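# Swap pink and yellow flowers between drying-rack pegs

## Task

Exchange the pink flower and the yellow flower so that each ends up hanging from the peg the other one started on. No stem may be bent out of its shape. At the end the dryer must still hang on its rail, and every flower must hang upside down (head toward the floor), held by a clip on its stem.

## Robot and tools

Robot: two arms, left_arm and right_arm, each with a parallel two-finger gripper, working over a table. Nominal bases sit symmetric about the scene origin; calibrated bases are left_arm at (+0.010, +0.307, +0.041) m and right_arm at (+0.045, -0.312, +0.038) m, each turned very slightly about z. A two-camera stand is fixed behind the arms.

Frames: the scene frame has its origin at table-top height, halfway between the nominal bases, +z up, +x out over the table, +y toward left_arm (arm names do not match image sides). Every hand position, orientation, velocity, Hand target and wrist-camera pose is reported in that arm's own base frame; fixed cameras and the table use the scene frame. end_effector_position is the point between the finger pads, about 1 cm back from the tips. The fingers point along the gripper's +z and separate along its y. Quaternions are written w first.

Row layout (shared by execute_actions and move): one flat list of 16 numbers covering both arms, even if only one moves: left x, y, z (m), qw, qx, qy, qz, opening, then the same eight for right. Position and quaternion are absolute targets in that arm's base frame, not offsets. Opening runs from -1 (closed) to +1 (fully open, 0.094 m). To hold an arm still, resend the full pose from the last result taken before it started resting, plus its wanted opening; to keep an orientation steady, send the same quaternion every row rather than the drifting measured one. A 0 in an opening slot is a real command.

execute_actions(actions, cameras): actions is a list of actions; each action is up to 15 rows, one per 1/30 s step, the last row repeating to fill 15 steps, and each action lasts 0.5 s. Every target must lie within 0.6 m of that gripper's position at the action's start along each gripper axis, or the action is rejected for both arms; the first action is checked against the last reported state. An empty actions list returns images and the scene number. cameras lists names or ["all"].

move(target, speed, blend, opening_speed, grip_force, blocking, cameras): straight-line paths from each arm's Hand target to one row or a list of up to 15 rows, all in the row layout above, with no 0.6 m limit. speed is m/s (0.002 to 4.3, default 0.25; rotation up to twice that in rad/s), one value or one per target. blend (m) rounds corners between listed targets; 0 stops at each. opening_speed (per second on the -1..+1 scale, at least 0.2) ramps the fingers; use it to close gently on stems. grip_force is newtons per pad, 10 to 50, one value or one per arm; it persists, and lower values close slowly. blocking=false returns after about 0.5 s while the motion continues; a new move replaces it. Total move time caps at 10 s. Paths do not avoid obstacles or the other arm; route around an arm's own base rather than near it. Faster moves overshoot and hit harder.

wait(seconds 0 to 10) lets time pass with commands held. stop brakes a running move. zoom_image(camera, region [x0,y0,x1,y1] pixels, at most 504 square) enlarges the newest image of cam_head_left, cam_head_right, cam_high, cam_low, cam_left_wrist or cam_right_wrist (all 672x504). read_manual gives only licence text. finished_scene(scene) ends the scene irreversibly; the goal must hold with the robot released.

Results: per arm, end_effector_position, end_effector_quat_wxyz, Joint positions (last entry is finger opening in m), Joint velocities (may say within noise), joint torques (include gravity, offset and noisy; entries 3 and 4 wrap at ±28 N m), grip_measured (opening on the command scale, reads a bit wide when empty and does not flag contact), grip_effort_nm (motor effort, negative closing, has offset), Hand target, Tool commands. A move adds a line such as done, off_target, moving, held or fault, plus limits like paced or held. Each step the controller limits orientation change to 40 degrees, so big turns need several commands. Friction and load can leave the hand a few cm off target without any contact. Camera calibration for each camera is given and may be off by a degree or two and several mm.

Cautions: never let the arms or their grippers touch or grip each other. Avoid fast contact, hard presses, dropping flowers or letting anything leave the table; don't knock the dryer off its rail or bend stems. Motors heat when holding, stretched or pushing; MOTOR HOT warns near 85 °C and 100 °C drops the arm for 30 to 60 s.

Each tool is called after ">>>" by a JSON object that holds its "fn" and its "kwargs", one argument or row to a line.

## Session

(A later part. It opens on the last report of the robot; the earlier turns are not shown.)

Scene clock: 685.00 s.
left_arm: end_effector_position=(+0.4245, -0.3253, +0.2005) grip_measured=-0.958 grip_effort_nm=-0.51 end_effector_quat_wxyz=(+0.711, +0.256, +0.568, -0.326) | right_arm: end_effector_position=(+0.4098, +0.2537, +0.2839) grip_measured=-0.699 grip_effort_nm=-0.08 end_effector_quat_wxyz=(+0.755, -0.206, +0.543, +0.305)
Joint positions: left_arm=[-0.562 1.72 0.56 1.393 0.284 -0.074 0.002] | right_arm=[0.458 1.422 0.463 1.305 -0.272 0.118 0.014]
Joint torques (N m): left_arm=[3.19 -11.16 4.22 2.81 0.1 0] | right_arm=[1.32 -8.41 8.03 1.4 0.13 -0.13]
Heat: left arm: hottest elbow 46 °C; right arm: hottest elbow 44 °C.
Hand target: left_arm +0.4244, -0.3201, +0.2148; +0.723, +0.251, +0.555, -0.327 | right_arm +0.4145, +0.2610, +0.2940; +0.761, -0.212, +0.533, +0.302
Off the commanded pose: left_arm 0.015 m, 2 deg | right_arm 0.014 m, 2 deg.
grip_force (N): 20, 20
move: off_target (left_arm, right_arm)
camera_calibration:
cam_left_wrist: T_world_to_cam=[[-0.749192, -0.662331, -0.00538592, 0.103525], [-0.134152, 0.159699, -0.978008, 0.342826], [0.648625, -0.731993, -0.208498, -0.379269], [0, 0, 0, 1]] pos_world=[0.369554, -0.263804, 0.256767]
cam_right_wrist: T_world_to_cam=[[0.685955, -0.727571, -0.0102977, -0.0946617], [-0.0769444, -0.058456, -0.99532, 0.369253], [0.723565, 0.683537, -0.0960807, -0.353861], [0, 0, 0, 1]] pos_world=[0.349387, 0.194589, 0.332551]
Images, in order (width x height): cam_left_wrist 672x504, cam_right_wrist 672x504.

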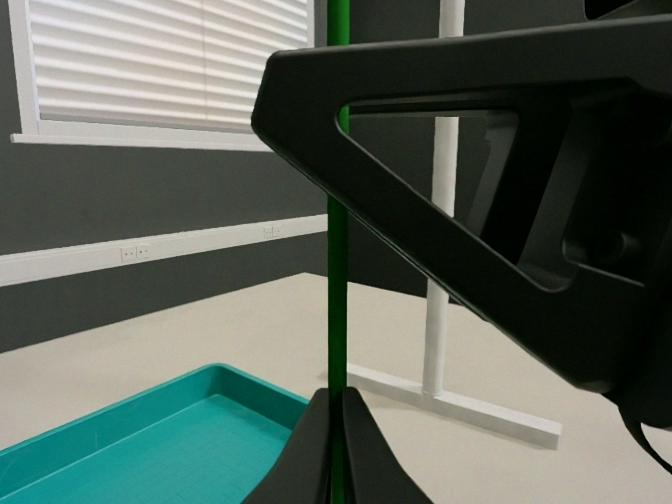

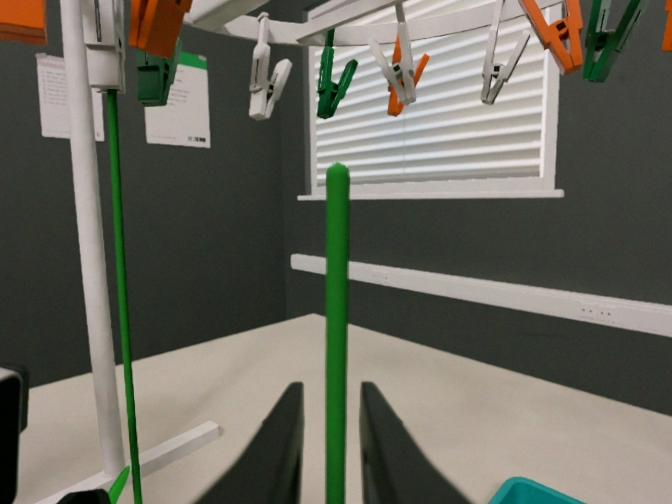

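>>> {"fn": "move", "kwargs": {
  "target": [
    [0.4244, -0.32, 0.215, 0.72277, 0.25100, 0.55460, -0.32711, -1.0, 0.4150, 0.2612, 0.294, 0.76137, -0.21161, 0.53312, 0.30221, -1.0],
    [0.4244, -0.32, 0.215, 0.72277, 0.25100, 0.55460, -0.32711, -0.3, 0.4150, 0.2612, 0.294, 0.76137, -0.21161, 0.53312, 0.30221, -1.0]
  ],
  "speed": 0.06,
  "cameras": ["cam_right_wrist", "cam_left_wrist"]
}}

Scene clock: 690.17 s.
left_arm: end_effector_position=(+0.4244, -0.3253, +0.2009) grip_measured=-0.302 grip_effort_nm=0.05 end_effector_quat_wxyz=(+0.711, +0.256, +0.568, -0.326) | right_arm: end_effector_position=(+0.4101, +0.2536, +0.2836) grip_measured=-0.912 grip_effort_nm=-0.48 end_effector_quat_wxyz=(+0.755, -0.206, +0.543, +0.304)
Joint positions: left_arm=[-0.562 1.719 0.56 1.393 0.284 -0.074 0.033] | right_arm=[0.458 1.422 0.463 1.303 -0.271 0.117 0.004]
Joint torques (N m): left_arm=[3.19 -11.05 4.22 2.82 0.1 -0.01] | right_arm=[1.32 -8.47 8.01 1.47 0.1 -0.12]
Heat: left arm: hottest elbow 46 °C; right arm: hottest elbow 43 °C.
Hand target: left_arm +0.4244, -0.3201, +0.2149; +0.723, +0.251, +0.555, -0.327 | right_arm +0.4145, +0.2610, +0.2940; +0.761, -0.211, +0.533, +0.302
Off the commanded pose: left_arm 0.015 m, 2 deg | right_arm 0.014 m, 2 deg.
grip_force (N): 20, 20
move: off_target (left_arm, right_arm); target 2's new opening was sent with left_arm's hand 0.015 m and 2 deg from that target
camera_calibration:
cam_left_wrist: T_world_to_cam=[[-0.749158, -0.662367, -0.00558326, 0.103546], [-0.133543, 0.159287, -0.978158, 0.342794], [0.64879, -0.73205, -0.207786, -0.379328], [0, 0, 0, 1]] pos_world=[0.369454, -0.263704, 0.257066]
cam_right_wrist: T_world_to_cam=[[0.6848, -0.728667, -0.00967577, -0.0943917], [-0.0775668, -0.0596822, -0.995199, 0.369485], [0.724591, 0.682263, -0.0973907, -0.353699], [0, 0, 0, 1]] pos_world=[0.349586, 0.194587, 0.33235]
Images, in order (width x height): cam_left_wrist 672x504, cam_right_wrist 672x504.

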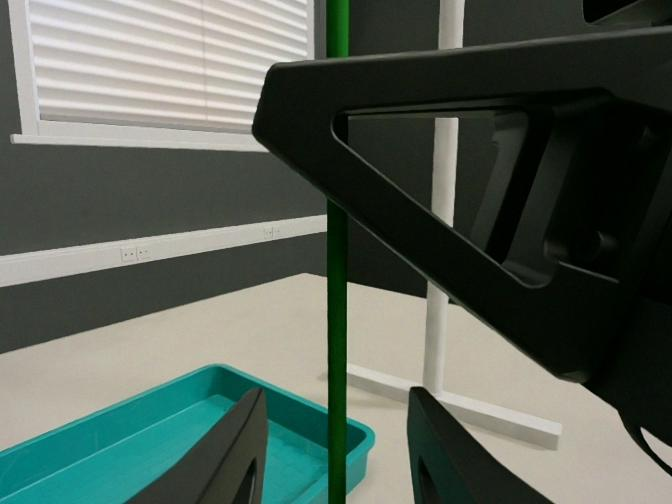

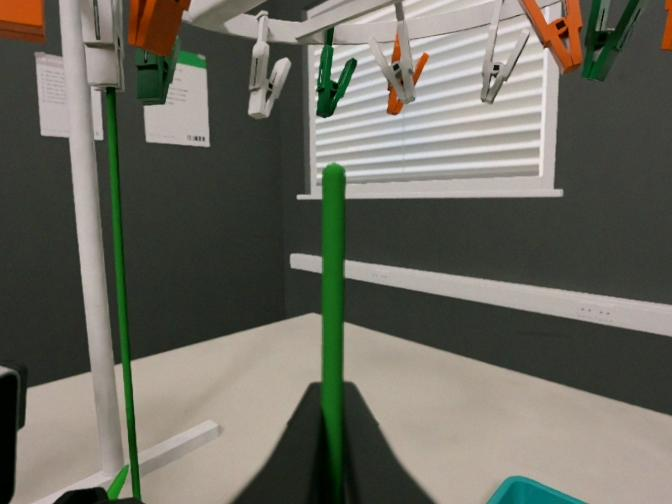

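>>> {"fn": "move", "kwargs": {
  "target": [
    [0.36, -0.247, 0.215, 0.72277, 0.25100, 0.55460, -0.32711, -0.1, 0.4150, 0.2612, 0.294, 0.76137, -0.21161, 0.53312, 0.30221, -1.0],
    [0.30, -0.19, 0.33, 0.79, 0.16, 0.545, -0.22, -0.1, 0.4150, 0.2612, 0.294, 0.76137, -0.21161, 0.53312, 0.30221, -1.0],
    [0.345, -0.156, 0.426, 0.83182, 0.08868, 0.52993, -0.13920, 0.0, 0.393, 0.4046, 0.300, 0.76137, -0.21161, 0.53312, 0.30221, -1.0]
  ],
  "speed": 0.2,
  "blend": [0.02, 0.03, 0],
  "cameras": ["cam_right_wrist", "cam_left_wrist", "cam_head_left", "cam_low"]
}}

Scene clock: 723.53 s.
left_arm: end_effector_position=(+0.3374, -0.1567, +0.3977) grip_measured=-0.002 grip_effort_nm=0.05 end_effector_quat_wxyz=(+0.821, +0.094, +0.545, -0.145) | right_arm: end_effector_position=(+0.3850, +0.3930, +0.2893) grip_measured=-0.912 grip_effort_nm=-0.48 end_effector_quat_wxyz=(+0.754, -0.210, +0.543, +0.305)
Joint positions: left_arm=[-0.499 0.736 0.378 0.762 -0.141 0.057 0.047] | right_arm=[0.815 1.547 0.638 1.238 0.058 -0.005 0.004]
Joint torques (N m): left_arm=[3.31 -0.62 12.4 1.42 -0.02 0.17] | right_arm=[0.97 -10.05 9.52 1.54 0.07 -0.14]
Heat: left arm: hottest elbow 45 °C; right arm: hottest elbow 41 °C.
Hand target: left_arm +0.3434, -0.1553, +0.4253; +0.832, +0.089, +0.530, -0.139 | right_arm +0.3923, +0.4040, +0.3000; +0.761, -0.212, +0.533, +0.302
Off the commanded pose: left_arm 0.029 m, 2 deg | right_arm 0.018 m, 1 deg.
grip_force (N): 20, 20
move: off_target (left_arm, right_arm); target 3's new opening was sent with left_arm's hand 0.029 m and 2 deg from that target
camera_calibration:
cam_left_wrist: T_world_to_cam=[[-0.330961, -0.943614, -0.00760028, -0.0332828], [-0.0307825, 0.0188457, -0.999348, 0.44859], [0.943142, -0.330511, -0.0352839, -0.263606], [0, 0, 0, 1]] pos_world=[0.251411, -0.126985, 0.438744]
cam_right_wrist: T_world_to_cam=[[0.689494, -0.724282, -0.00364415, 0.0191292], [-0.0748354, -0.0662347, -0.994994, 0.383083], [0.720415, 0.686315, -0.0998703, -0.429349], [0, 0, 0, 1]] pos_world=[0.324788, 0.333897, 0.338356]
Images, in order (width x height): cam_head_left 672x504, cam_low 672x504, cam_left_wrist 672x504, cam_right_wrist 672x504.

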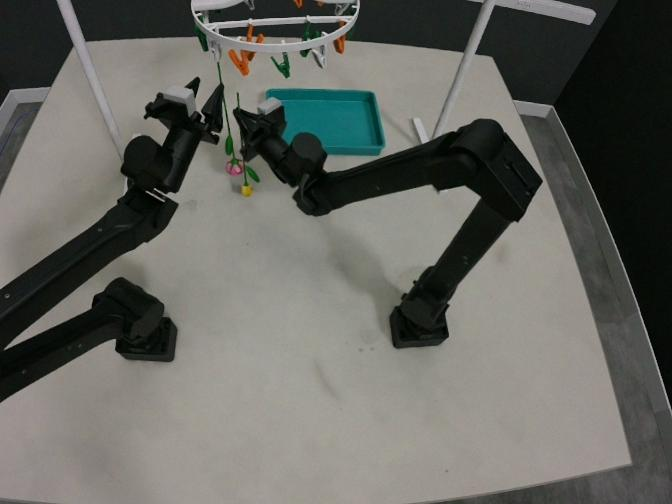

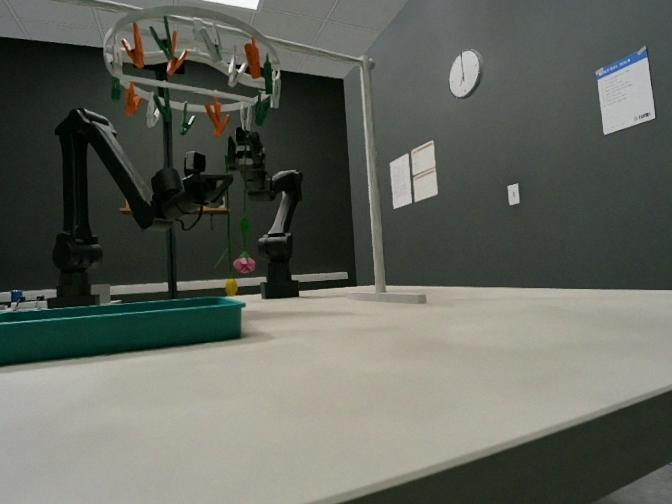

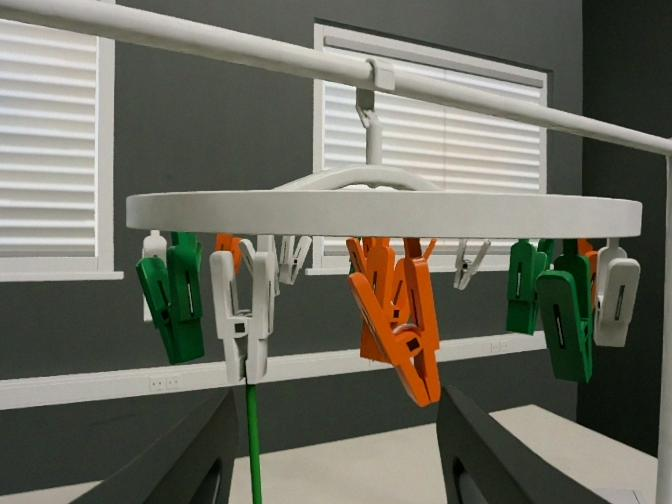

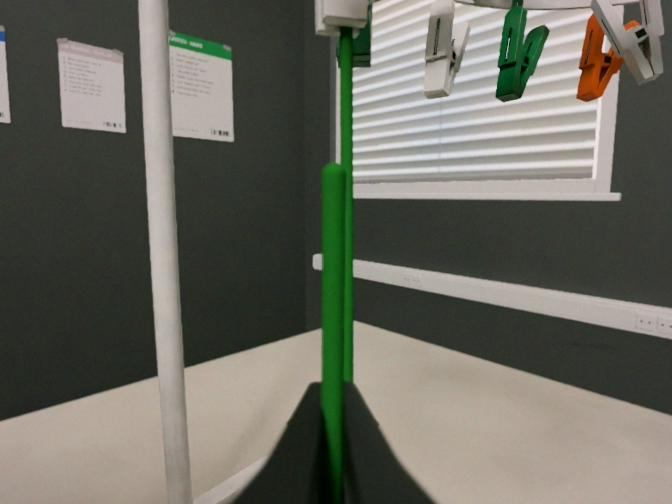

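>>> {"fn": "move", "kwargs": {
  "target": [0.380, -0.191, 0.436, 0.83182, 0.08868, 0.52993, -0.13920, 0.15, 0.393, 0.4046, 0.300, 0.76137, -0.21161, 0.53312, 0.30221, -1.0],
  "speed": 0.15,
  "grip_force": [50, 20],
  "cameras": ["cam_left_wrist", "cam_right_wrist", "cam_low"]
}}

Scene clock: 759.77 s.
left_arm: end_effector_position=(+0.3755, -0.1845, +0.4030) grip_measured=+0.148 grip_effort_nm=0.05 end_effector_quat_wxyz=(+0.815, +0.094, +0.556, -0.134) | right_arm: end_effector_position=(+0.3850, +0.3930, +0.2893) grip_measured=-0.912 grip_effort_nm=-0.48 end_effector_quat_wxyz=(+0.754, -0.210, +0.543, +0.305)
Joint positions: left_arm=[-0.534 0.907 0.479 0.809 -0.189 0.079 0.054] | right_arm=[0.815 1.547 0.638 1.238 0.058 -0.005 0.004]
Joint torques (N m): left_arm=[1.85 -1.73 12.31 2.51 -0.02 0.19] | right_arm=[0.97 -10.29 9.5 1.54 0.07 -0.12]
Heat: left arm: hottest elbow 57 °C; right arm: hottest elbow 43 °C.
Hand target: left_arm +0.3781, -0.1898, +0.4353; +0.832, +0.088, +0.530, -0.139 | right_arm +0.3923, +0.4040, +0.3000; +0.761, -0.212, +0.533, +0.302
Off the commanded pose: left_arm 0.034 m, 4 deg | right_arm 0.018 m, 1 deg.
grip_force (N): 50, 20
move: off_target (left_arm, right_arm)
camera_calibration:
cam_left_wrist: T_world_to_cam=[[-0.314108, -0.949278, -0.0144195, -0.0514559], [-0.053048, 0.0327135, -0.998056, 0.465927], [0.947904, -0.312732, -0.0606328, -0.296809], [0, 0, 0, 1]] pos_world=[0.289901, -0.15691, 0.446283]
cam_right_wrist: T_world_to_cam=[[0.689494, -0.724282, -0.00364415, 0.0191292], [-0.0748354, -0.0662347, -0.994994, 0.383083], [0.720415, 0.686315, -0.0998703, -0.429349], [0, 0, 0, 1]] pos_world=[0.324788, 0.333897, 0.338356]
Images, in order (width x height): cam_low 672x504, cam_left_wrist 672x504, cam_right_wrist 672x504.

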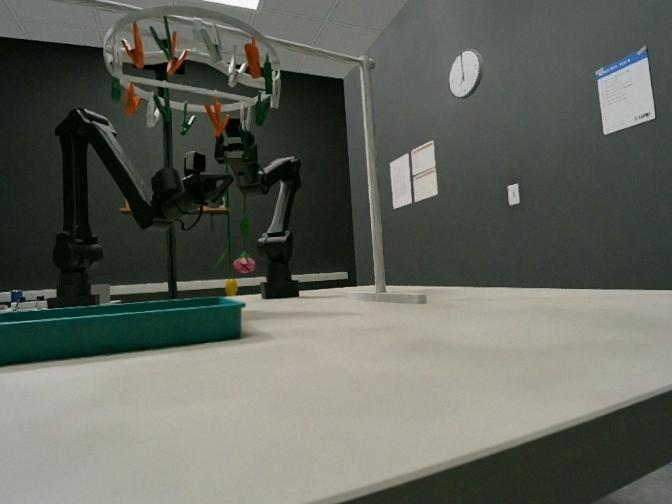

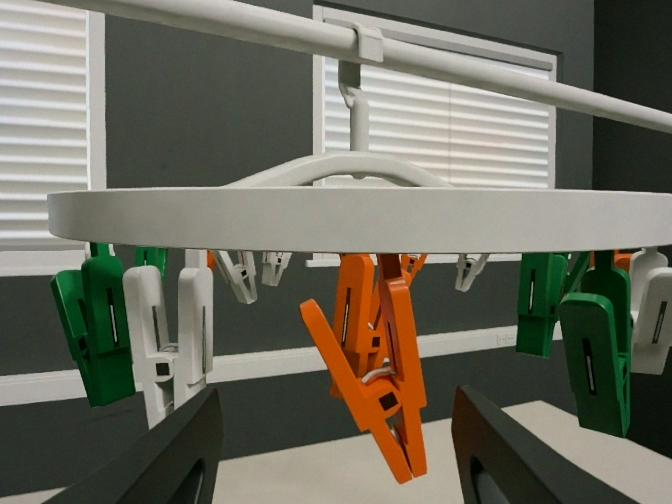

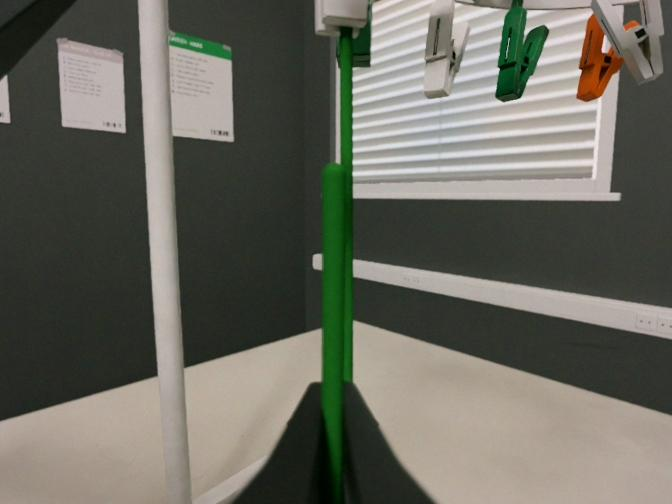

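>>> {"fn": "zoom_image", "kwargs": {
  "camera": "cam_left_wrist",
  "region": [260, 230, 480, 395]
}}

Scaled by 2.291 from the camera's 672x504 image, which has a finer 960x720 frame.

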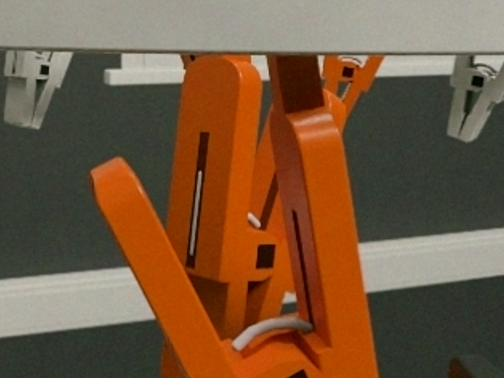

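>>> {"fn": "move", "kwargs": {
  "target": [0.4065, -0.2085, 0.447, 0.83182, 0.08868, 0.52993, -0.13920, 0.15, 0.393, 0.4046, 0.300, 0.76137, -0.21161, 0.53312, 0.30221, -1.0],
  "speed": 0.1,
  "cameras": ["cam_left_wrist", "cam_low"]
}}

Scene clock: 777.33 s.
left_arm: end_effector_position=(+0.4019, -0.2013, +0.4145) grip_measured=+0.148 grip_effort_nm=0.05 end_effector_quat_wxyz=(+0.815, +0.094, +0.556, -0.134) | right_arm: end_effector_position=(+0.3850, +0.3930, +0.2893) grip_measured=-0.912 grip_effort_nm=-0.48 end_effector_quat_wxyz=(+0.754, -0.210, +0.543, +0.305)
Joint positions: left_arm=[-0.538 1.002 0.562 0.821 -0.193 0.081 0.054] | right_arm=[0.815 1.547 0.638 1.238 0.058 -0.005 0.004]
Joint torques (N m): left_arm=[1.85 -3.31 12.14 2.63 -0.01 0.17] | right_arm=[1.03 -10.23 9.46 1.55 0.07 -0.12]
Heat: left arm: hottest elbow 59 °C; right arm: hottest elbow 44 °C.
Hand target: left_arm +0.4046, -0.2073, +0.4463; +0.832, +0.088, +0.530, -0.139 | right_arm +0.3923, +0.4040, +0.3000; +0.761, -0.212, +0.533, +0.302
Off the commanded pose: left_arm 0.034 m, 4 deg | right_arm 0.018 m, 1 deg.
grip_force (N): 50, 20
move: off_target (left_arm, right_arm)
camera_calibration:
cam_left_wrist: T_world_to_cam=[[-0.31323, -0.949559, -0.0150041, -0.0591318], [-0.0527978, 0.0331868, -0.998054, 0.479354], [0.948208, -0.311828, -0.0605297, -0.326314], [0, 0, 0, 1]] pos_world=[0.316201, -0.173811, 0.457782]
Images, in order (width x height): cam_low 672x504, cam_left_wrist 672x504.

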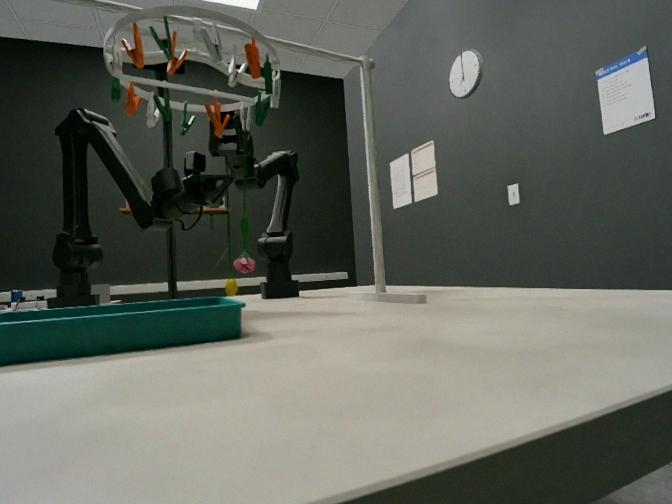

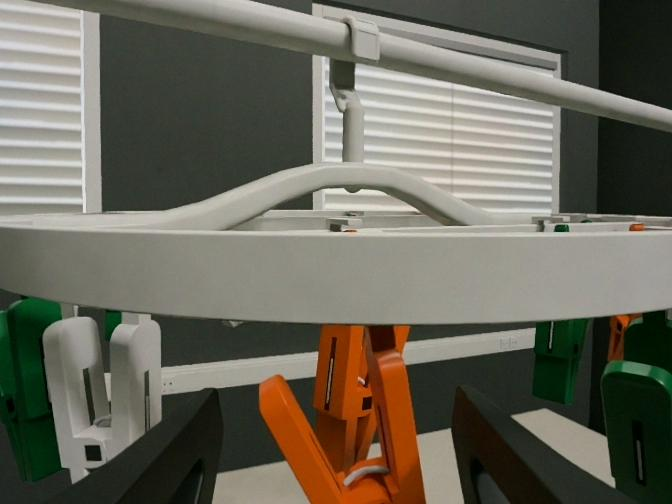

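>>> {"fn": "move", "kwargs": {
  "target": [
    [0.4128, -0.2115, 0.4496, 0.83182, 0.08868, 0.52993, -0.13920, 0.15, 0.393, 0.4046, 0.300, 0.76137, -0.21161, 0.53312, 0.30221, -1.0],
    [0.4128, -0.2115, 0.4496, 0.83182, 0.08868, 0.52993, -0.13920, -0.62, 0.393, 0.4046, 0.300, 0.76137, -0.21161, 0.53312, 0.30221, -1.0]
  ],
  "speed": 0.1,
  "opening_speed": 0.5,
  "cameras": ["cam_left_wrist", "cam_low", "cam_right_wrist"]
}}

Scene clock: 785.07 s.
left_arm: end_effector_position=(+0.4080, -0.2049, +0.4173) grip_measured=-0.589 grip_effort_nm=-1.01 end_effector_quat_wxyz=(+0.815, +0.094, +0.556, -0.134) | right_arm: end_effector_position=(+0.3850, +0.3930, +0.2893) grip_measured=-0.912 grip_effort_nm=-0.48 end_effector_quat_wxyz=(+0.754, -0.210, +0.543, +0.305)
Joint positions: left_arm=[-0.538 1.022 0.582 0.821 -0.193 0.081 0.019] | right_arm=[0.815 1.547 0.638 1.238 0.058 -0.005 0.004]
Joint torques (N m): left_arm=[2.02 -3.6 12.21 2.65 0.07 0.17] | right_arm=[0.91 -10.29 9.52 1.58 0.07 -0.13]
Heat: left arm: hottest elbow 60 °C; right arm: hottest elbow 44 °C.
Hand target: left_arm +0.4110, -0.2104, +0.4488; +0.832, +0.088, +0.530, -0.139 | right_arm +0.3923, +0.4040, +0.3000; +0.761, -0.212, +0.533, +0.302
Off the commanded pose: left_arm 0.033 m, 4 deg | right_arm 0.018 m, 1 deg.
grip_force (N): 50, 20
move: off_target (left_arm, right_arm); target 2's new opening was sent with left_arm's hand 0.033 m and 4 deg from that target
camera_calibration:
cam_left_wrist: T_world_to_cam=[[-0.31323, -0.949559, -0.0150041, -0.0605975], [-0.0527978, 0.0331868, -0.998054, 0.48259], [0.948208, -0.311828, -0.0605297, -0.333052], [0, 0, 0, 1]] pos_world=[0.322301, -0.177411, 0.460582]
cam_right_wrist: T_world_to_cam=[[0.689494, -0.724282, -0.00364415, 0.0191292], [-0.0748354, -0.0662347, -0.994994, 0.383083], [0.720415, 0.686315, -0.0998703, -0.429349], [0, 0, 0, 1]] pos_world=[0.324788, 0.333897, 0.338356]
Images, in order (width x height): cam_low 672x504, cam_left_wrist 672x504, cam_right_wrist 672x504.

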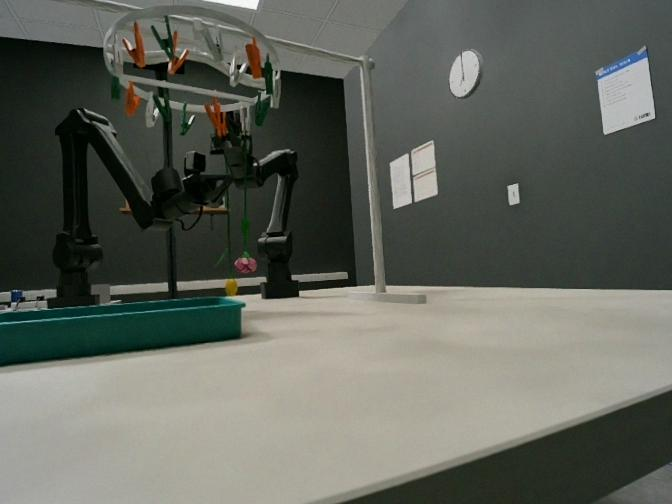

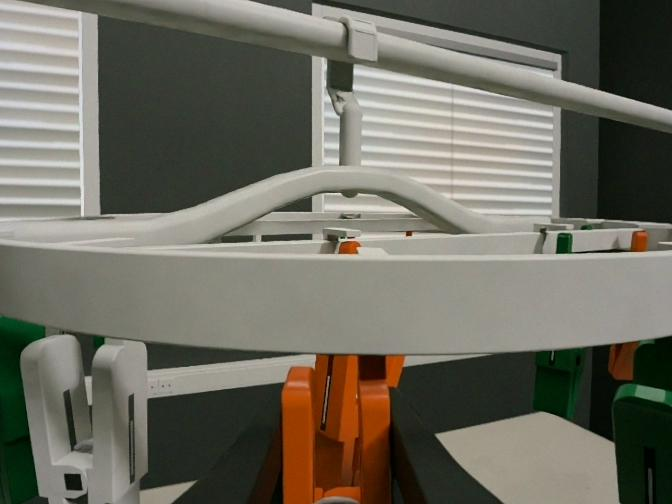

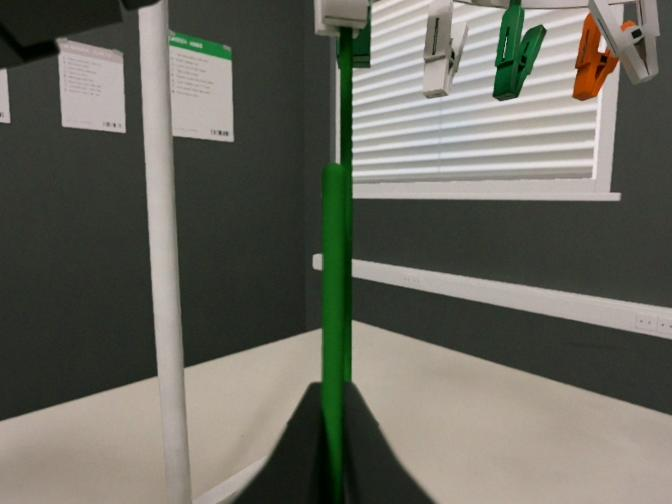

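>>> {"fn": "move", "kwargs": {
  "target": [0.4128, -0.2115, 0.4496, 0.83182, 0.08868, 0.52993, -0.13920, -0.62, 0.393, 0.3785, 0.338, 0.76137, -0.21161, 0.53312, 0.30221, -1.0],
  "speed": 0.1,
  "cameras": ["cam_left_wrist", "cam_low", "cam_right_wrist"]
}}

>>> {"fn": "zoom_image", "kwargs": {
  "camera": "cam_low",
  "region": [190, 80, 290, 180]
}}

Scene clock: 799.67 s.
left_arm: end_effector_position=(+0.4080, -0.2049, +0.4173) grip_measured=-0.591 grip_effort_nm=-1.06 end_effector_quat_wxyz=(+0.815, +0.094, +0.556, -0.134) | right_arm: end_effector_position=(+0.3848, +0.3762, +0.3256) grip_measured=-0.912 grip_effort_nm=-0.48 end_effector_quat_wxyz=(+0.755, -0.216, +0.540, +0.303)
Joint positions: left_arm=[-0.538 1.022 0.582 0.821 -0.193 0.081 0.019] | right_arm=[0.781 1.421 0.638 1.112 0.018 -0.005 0.004]
Joint torques (N m): left_arm=[2.02 -3.6 12.21 2.65 0.07 0.16] | right_arm=[0.03 -10.23 9.26 1.46 -0.08 0.03]
Heat: left arm: hottest elbow 61 °C; right arm: hottest elbow 44 °C.
Hand target: left_arm +0.4110, -0.2104, +0.4488; +0.832, +0.088, +0.530, -0.139 | right_arm +0.3927, +0.3781, +0.3380; +0.761, -0.212, +0.533, +0.302
Off the commanded pose: left_arm 0.033 m, 4 deg | right_arm 0.015 m, 1 deg.
grip_force (N): 50, 20
move: off_target (left_arm, right_arm)
camera_calibration:
cam_left_wrist: T_world_to_cam=[[-0.31323, -0.949559, -0.0150041, -0.0605975], [-0.0527978, 0.0331868, -0.998054, 0.48259], [0.948208, -0.311828, -0.0605297, -0.333052], [0, 0, 0, 1]] pos_world=[0.322301, -0.177411, 0.460582]
cam_right_wrist: T_world_to_cam=[[0.692382, -0.721472, 0.00929913, 0.000913358], [-0.0653449, -0.0755349, -0.995, 0.417757], [0.718567, 0.688312, -0.0994435, -0.414188], [0, 0, 0, 1]] pos_world=[0.324287, 0.317305, 0.374471]
Images, in order (width x height): cam_low 672x504, cam_left_wrist 672x504, cam_right_wrist 672x504.

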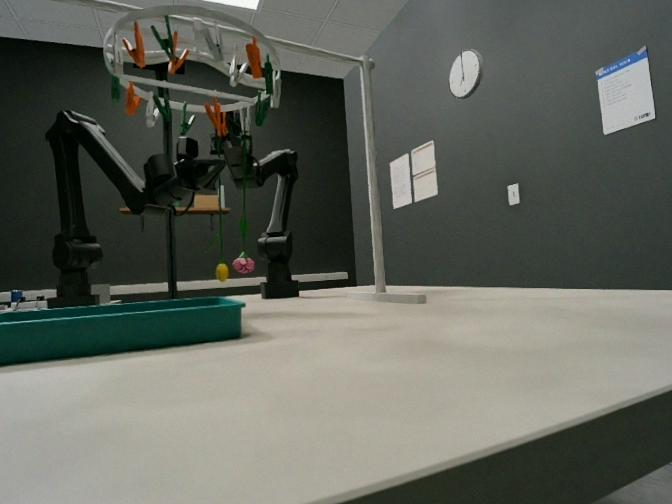

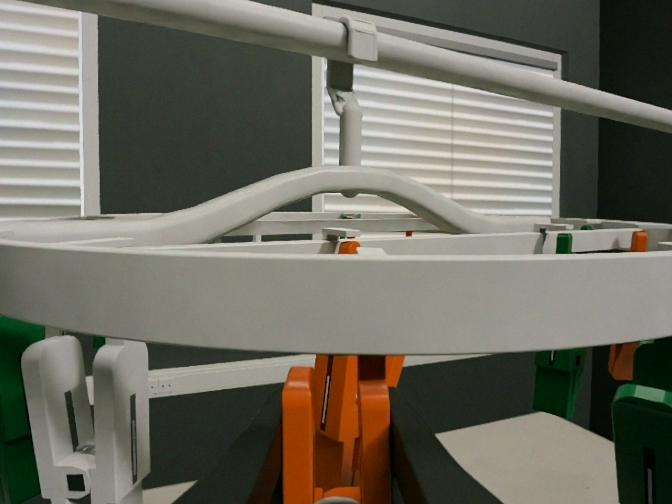

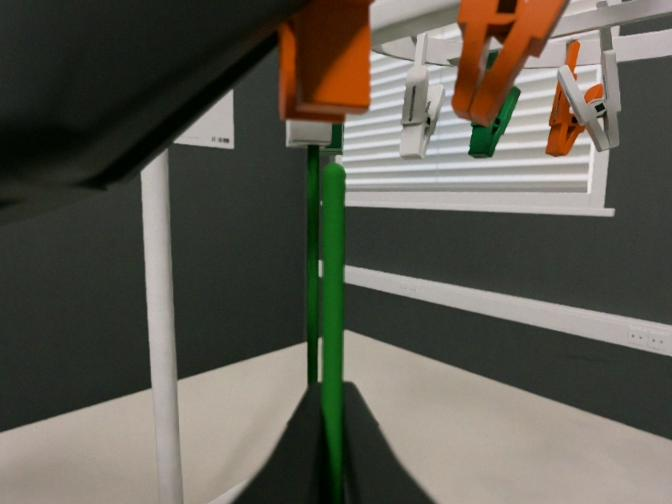

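Scaled by 5.040 from the camera's 672x504 image, which has a finer 960x720 frame.

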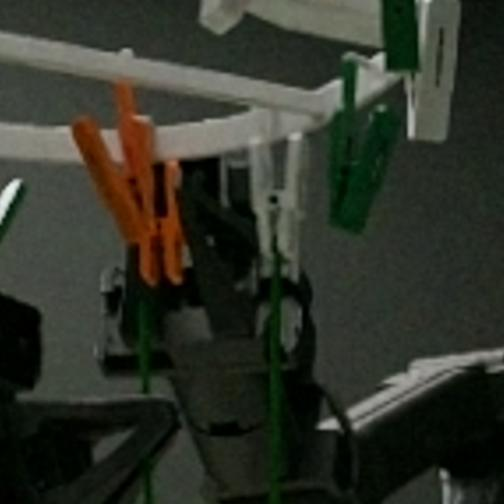

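>>> {"fn": "zoom_image", "kwargs": {
  "camera": "cam_right_wrist",
  "region": [240, 0, 440, 190]
}}

>>> {"fn": "zoom_image", "kwargs": {
  "camera": "cam_low",
  "region": [205, 95, 245, 145]
}}

Scaled by 2.520 from the camera's 672x504 image, which has a finer 960x720 frame.

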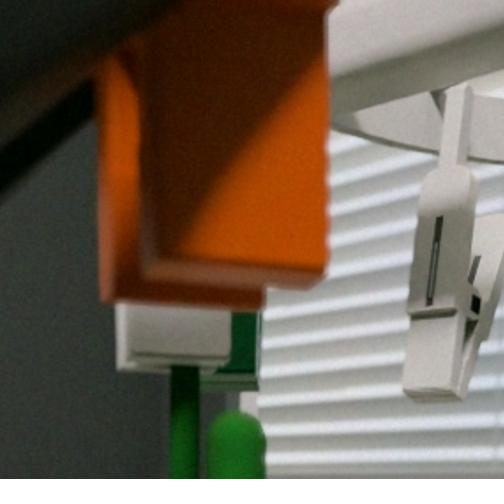

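Scaled by 10.080 from the camera's 672x504 image, which has a finer 960x720 frame.

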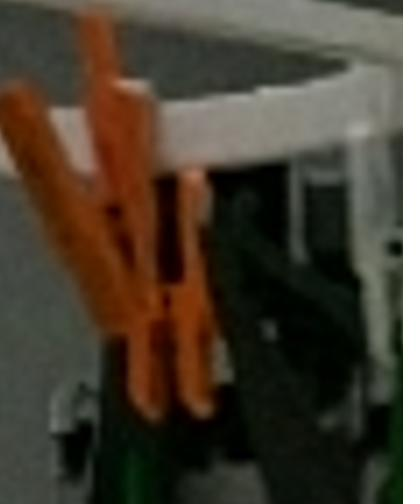

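>>> {"fn": "move", "kwargs": {
  "target": [0.4128, -0.2115, 0.4496, 0.83182, 0.08868, 0.52993, -0.13920, -0.62, 0.3975, 0.393, 0.338, 0.76137, -0.21161, 0.53312, 0.30221, -1.0],
  "speed": 0.1,
  "cameras": ["cam_low", "cam_right_wrist"]
}}

>>> {"fn": "zoom_image", "kwargs": {
  "camera": "cam_low",
  "region": [205, 95, 245, 145]
}}

>>> {"fn": "zoom_image", "kwargs": {
  "camera": "cam_right_wrist",
  "region": [240, 0, 440, 190]
}}

Scene clock: 877.70 s.
left_arm: end_effector_position=(+0.4080, -0.2049, +0.4173) grip_measured=-0.591 grip_effort_nm=-1.06 end_effector_quat_wxyz=(+0.815, +0.094, +0.556, -0.134) | right_arm: end_effector_position=(+0.3913, +0.3794, +0.3219) grip_measured=-0.912 grip_effort_nm=-0.48 end_effector_quat_wxyz=(+0.754, -0.212, +0.545, +0.298)
Joint positions: left_arm=[-0.538 1.022 0.582 0.821 -0.193 0.081 0.019] | right_arm=[0.781 1.442 0.653 1.11 0.031 -0.005 0.004]
Joint torques (N m): left_arm=[2.08 -3.55 12.19 2.63 0.07 0.16] | right_arm=[1.2 -9.58 10.54 1.54 0.09 -0.03]
Heat: left arm: hottest elbow 65 °C; right arm: hottest elbow 44 °C.
Hand target: left_arm +0.4110, -0.2104, +0.4488; +0.832, +0.088, +0.530, -0.139 | right_arm +0.3966, +0.3921, +0.3377; +0.761, -0.212, +0.533, +0.302
Off the commanded pose: left_arm 0.033 m, 4 deg | right_arm 0.022 m, 2 deg.
grip_force (N): 50, 20
move: off_target (left_arm, right_arm)
camera_calibration:
cam_right_wrist: T_world_to_cam=[[0.68323, -0.730185, 0.00523648, 0.00693598], [-0.0746387, -0.0769691, -0.994236, 0.41874], [0.726379, 0.678901, -0.107088, -0.41861], [0, 0, 0, 1]] pos_world=[0.330585, 0.321489, 0.371462]
Images, in order (width x height): cam_low 672x504, cam_right_wrist 672x504.

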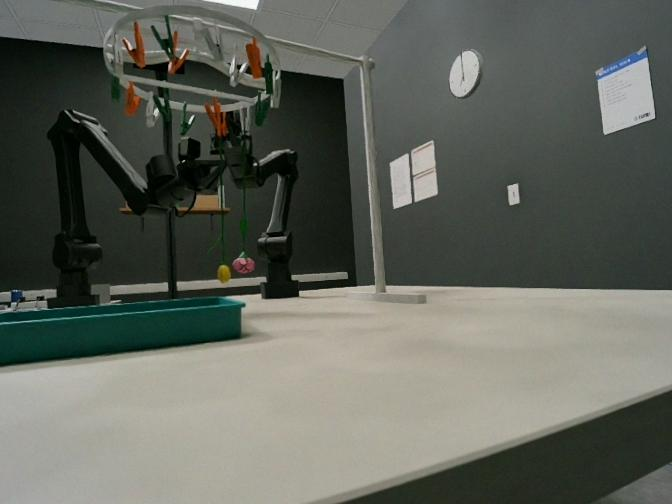

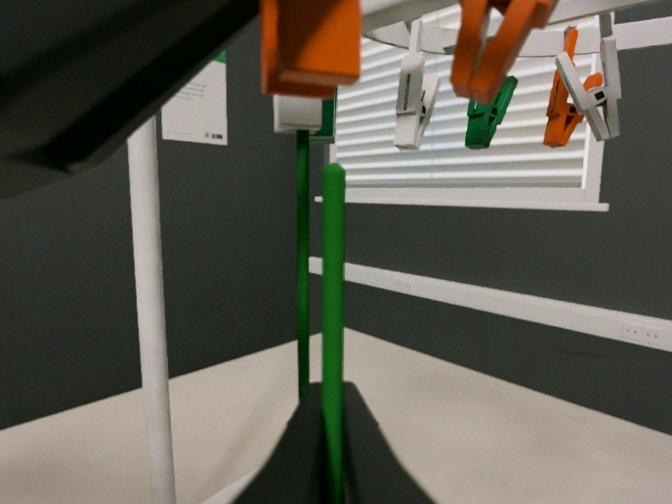

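Scaled by 10.080 from the camera's 672x504 image, which has a finer 960x720 frame.

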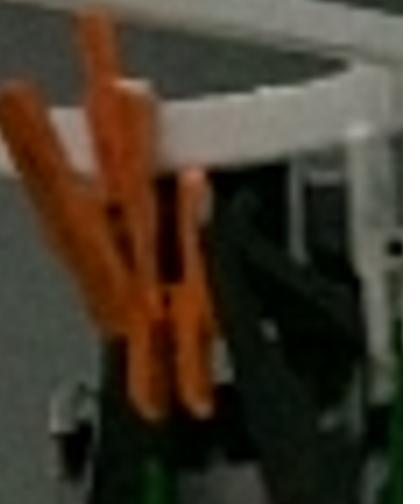

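Scaled by 2.520 from the camera's 672x504 image, which has a finer 960x720 frame.

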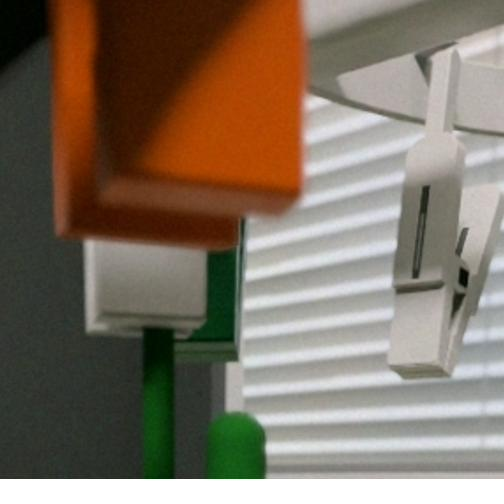

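>>> {"fn": "move", "kwargs": {
  "target": [0.4128, -0.2115, 0.4496, 0.83182, 0.08868, 0.52993, -0.13920, -0.62, 0.3935, 0.3985, 0.338, 0.76137, -0.21161, 0.53312, 0.30221, -1.0],
  "speed": 0.1
}}

Scene clock: 887.70 s.
left_arm: end_effector_position=(+0.4080, -0.2049, +0.4173) grip_measured=-0.591 grip_effort_nm=-1.06 end_effector_quat_wxyz=(+0.815, +0.094, +0.556, -0.134) | right_arm: end_effector_position=(+0.3866, +0.3846, +0.3215) grip_measured=-0.912 grip_effort_nm=-0.48 end_effector_quat_wxyz=(+0.753, -0.211, +0.546, +0.301)
Joint positions: left_arm=[-0.538 1.022 0.582 0.821 -0.193 0.081 0.019] | right_arm=[0.799 1.443 0.653 1.11 0.047 -0.005 0.004]
Joint torques (N m): left_arm=[2.08 -3.6 12.19 2.65 0.07 0.16] | right_arm=[1.32 -9.35 10.8 1.57 0.07 -0.09]
Heat: left arm: hottest elbow 65 °C; right arm: hottest elbow 44 °C.
Hand target: left_arm +0.4110, -0.2104, +0.4488; +0.832, +0.088, +0.530, -0.139 | right_arm +0.3925, +0.3976, +0.3378; +0.761, -0.212, +0.533, +0.302
Off the commanded pose: left_arm 0.033 m, 4 deg | right_arm 0.023 m, 2 deg.
grip_force (N): 50, 20
move: off_target (left_arm, right_arm)

>>> {"fn": "wait", "kwargs": {
  "seconds": 0.1,
  "cameras": ["cam_low", "cam_right_wrist"]
}}

>>> {"fn": "zoom_image", "kwargs": {
  "camera": "cam_right_wrist",
  "region": [240, 0, 440, 190]
}}

>>> {"fn": "zoom_image", "kwargs": {
  "camera": "cam_low",
  "region": [205, 105, 245, 155]
}}

Scene clock: 891.23 s.
left_arm: end_effector_position=(+0.4080, -0.2049, +0.4173) grip_measured=-0.591 grip_effort_nm=-1.06 end_effector_quat_wxyz=(+0.815, +0.094, +0.556, -0.134) | right_arm: end_effector_position=(+0.3866, +0.3846, +0.3215) grip_measured=-0.912 grip_effort_nm=-0.48 end_effector_quat_wxyz=(+0.753, -0.211, +0.546, +0.301)
Joint positions: left_arm=[-0.538 1.022 0.582 0.821 -0.193 0.081 0.019] | right_arm=[0.799 1.443 0.653 1.11 0.047 -0.005 0.004]
Joint torques (N m): left_arm=[2.08 -3.6 12.21 2.65 0.07 0.16] | right_arm=[1.32 -9.35 10.76 1.57 0.09 -0.09]
Heat: left arm: hottest elbow 65 °C; right arm: hottest elbow 44 °C.
Hand target: left_arm +0.4110, -0.2104, +0.4488; +0.832, +0.088, +0.530, -0.139 | right_arm +0.3924, +0.3976, +0.3378; +0.761, -0.212, +0.533, +0.302
Tool commands: left_gripper/opening=-0.62 right_gripper/opening=-1.0
Off the commanded pose: left_arm 0.033 m, 4 deg | right_arm 0.023 m, 2 deg.
grip_force (N): 50, 20
wait: 0.10 s; at rest from the start
camera_calibration:
cam_right_wrist: T_world_to_cam=[[0.68522, -0.728336, 0.000197232, 0.0140673], [-0.0785443, -0.0741638, -0.994148, 0.418802], [0.724089, 0.681194, -0.108025, -0.418362], [0, 0, 0, 1]] pos_world=[0.326187, 0.326292, 0.371155]
Images, in order (width x height): cam_low 672x504, cam_right_wrist 672x504.

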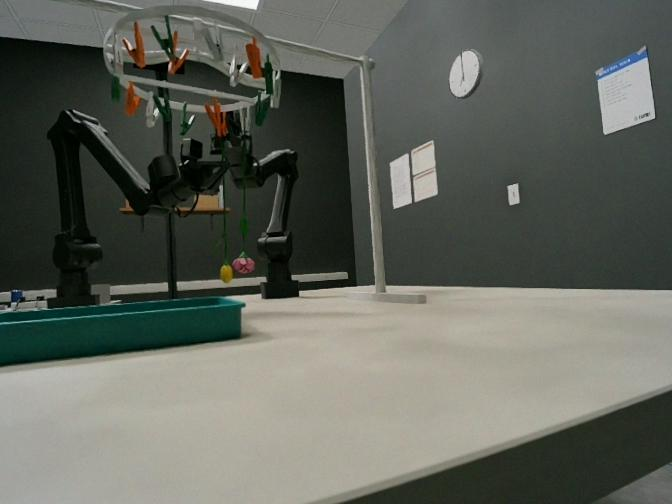

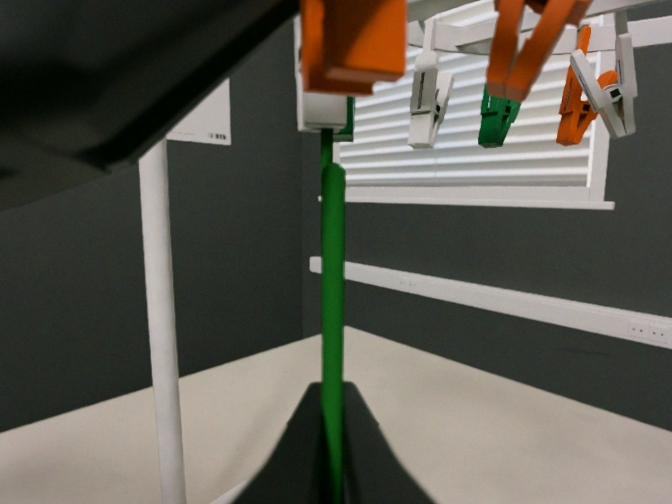

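Scaled by 2.520 from the camera's 672x504 image, which has a finer 960x720 frame.

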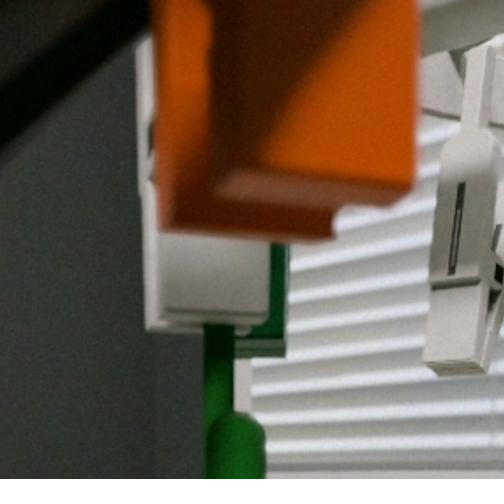

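Scaled by 10.080 from the camera's 672x504 image, which has a finer 960x720 frame.

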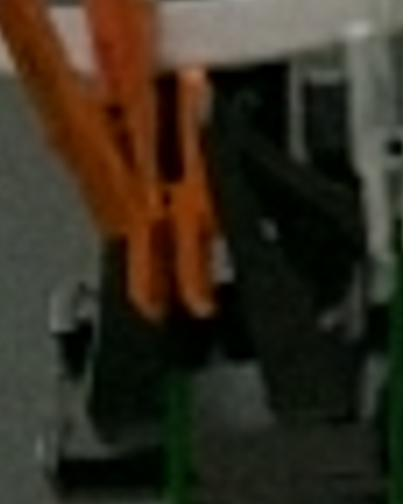

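>>> {"fn": "move", "kwargs": {
  "target": [0.4128, -0.2115, 0.4496, 0.83182, 0.08868, 0.52993, -0.13920, -0.62, 0.4035, 0.390, 0.346, 0.76137, -0.21161, 0.53312, 0.30221, -1.0],
  "speed": 0.1,
  "cameras": ["cam_low", "cam_right_wrist"]
}}

>>> {"fn": "zoom_image", "kwargs": {
  "camera": "cam_right_wrist",
  "region": [240, 0, 440, 190]
}}

>>> {"fn": "zoom_image", "kwargs": {
  "camera": "cam_low",
  "region": [205, 105, 245, 155]
}}

Scene clock: 900.73 s.
left_arm: end_effector_position=(+0.4080, -0.2049, +0.4173) grip_measured=-0.591 grip_effort_nm=-1.06 end_effector_quat_wxyz=(+0.815, +0.094, +0.556, -0.134) | right_arm: end_effector_position=(+0.3925, +0.3854, +0.3218) grip_measured=-0.912 grip_effort_nm=-0.48 end_effector_quat_wxyz=(+0.749, -0.219, +0.549, +0.301)
Joint positions: left_arm=[-0.538 1.022 0.582 0.821 -0.193 0.081 0.019] | right_arm=[0.783 1.443 0.666 1.083 0.02 -0.005 0.004]
Joint torques (N m): left_arm=[2.02 -3.55 12.21 2.63 0.07 0.16] | right_arm=[-0.21 -11.11 10.61 1.52 -0.08 0.01]
Heat: left arm: hottest elbow 65 °C; right arm: hottest elbow 44 °C.
Hand target: left_arm +0.4110, -0.2104, +0.4488; +0.832, +0.088, +0.530, -0.139 | right_arm +0.4024, +0.3889, +0.3458; +0.761, -0.212, +0.533, +0.302
Off the commanded pose: left_arm 0.033 m, 4 deg | right_arm 0.027 m, 2 deg.
grip_force (N): 50, 20
move: off_target (left_arm, right_arm)
camera_calibration:
cam_right_wrist: T_world_to_cam=[[0.69288, -0.720997, 0.00898685, 0.0019139], [-0.08168, -0.0908657, -0.992508, 0.426787], [0.716412, 0.686954, -0.12185, -0.417857], [0, 0, 0, 1]] pos_world=[0.332892, 0.327209, 0.372656]
Images, in order (width x height): cam_low 672x504, cam_right_wrist 672x504.

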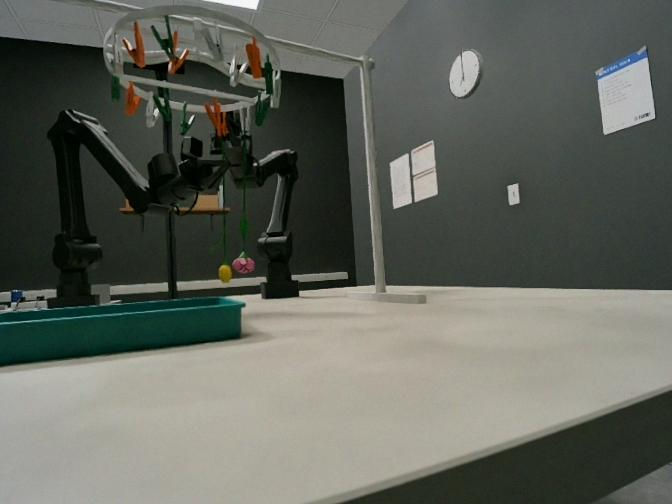

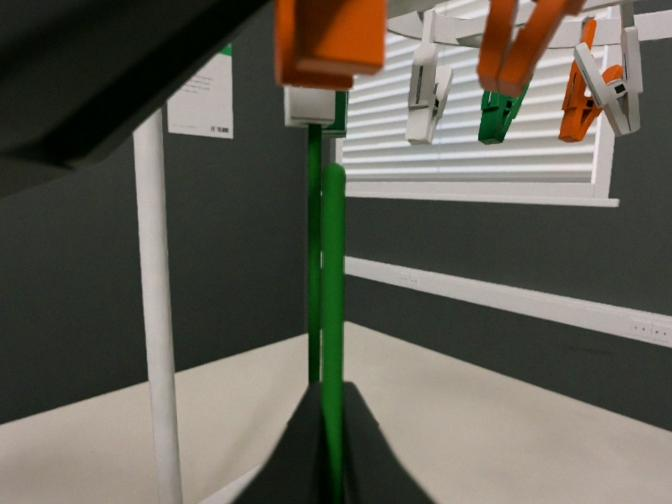

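Scaled by 2.520 from the camera's 672x504 image, which has a finer 960x720 frame.

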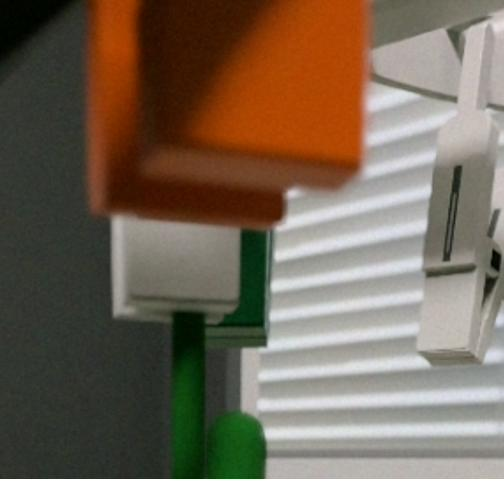

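Scaled by 10.080 from the camera's 672x504 image, which has a finer 960x720 frame.

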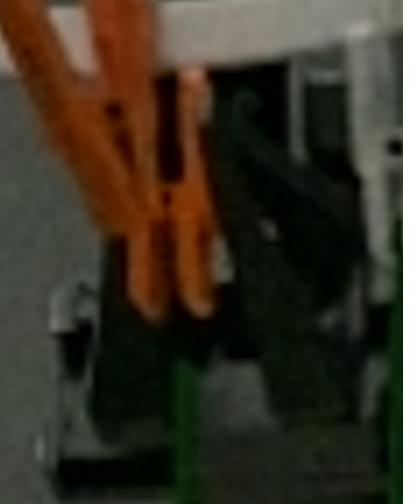

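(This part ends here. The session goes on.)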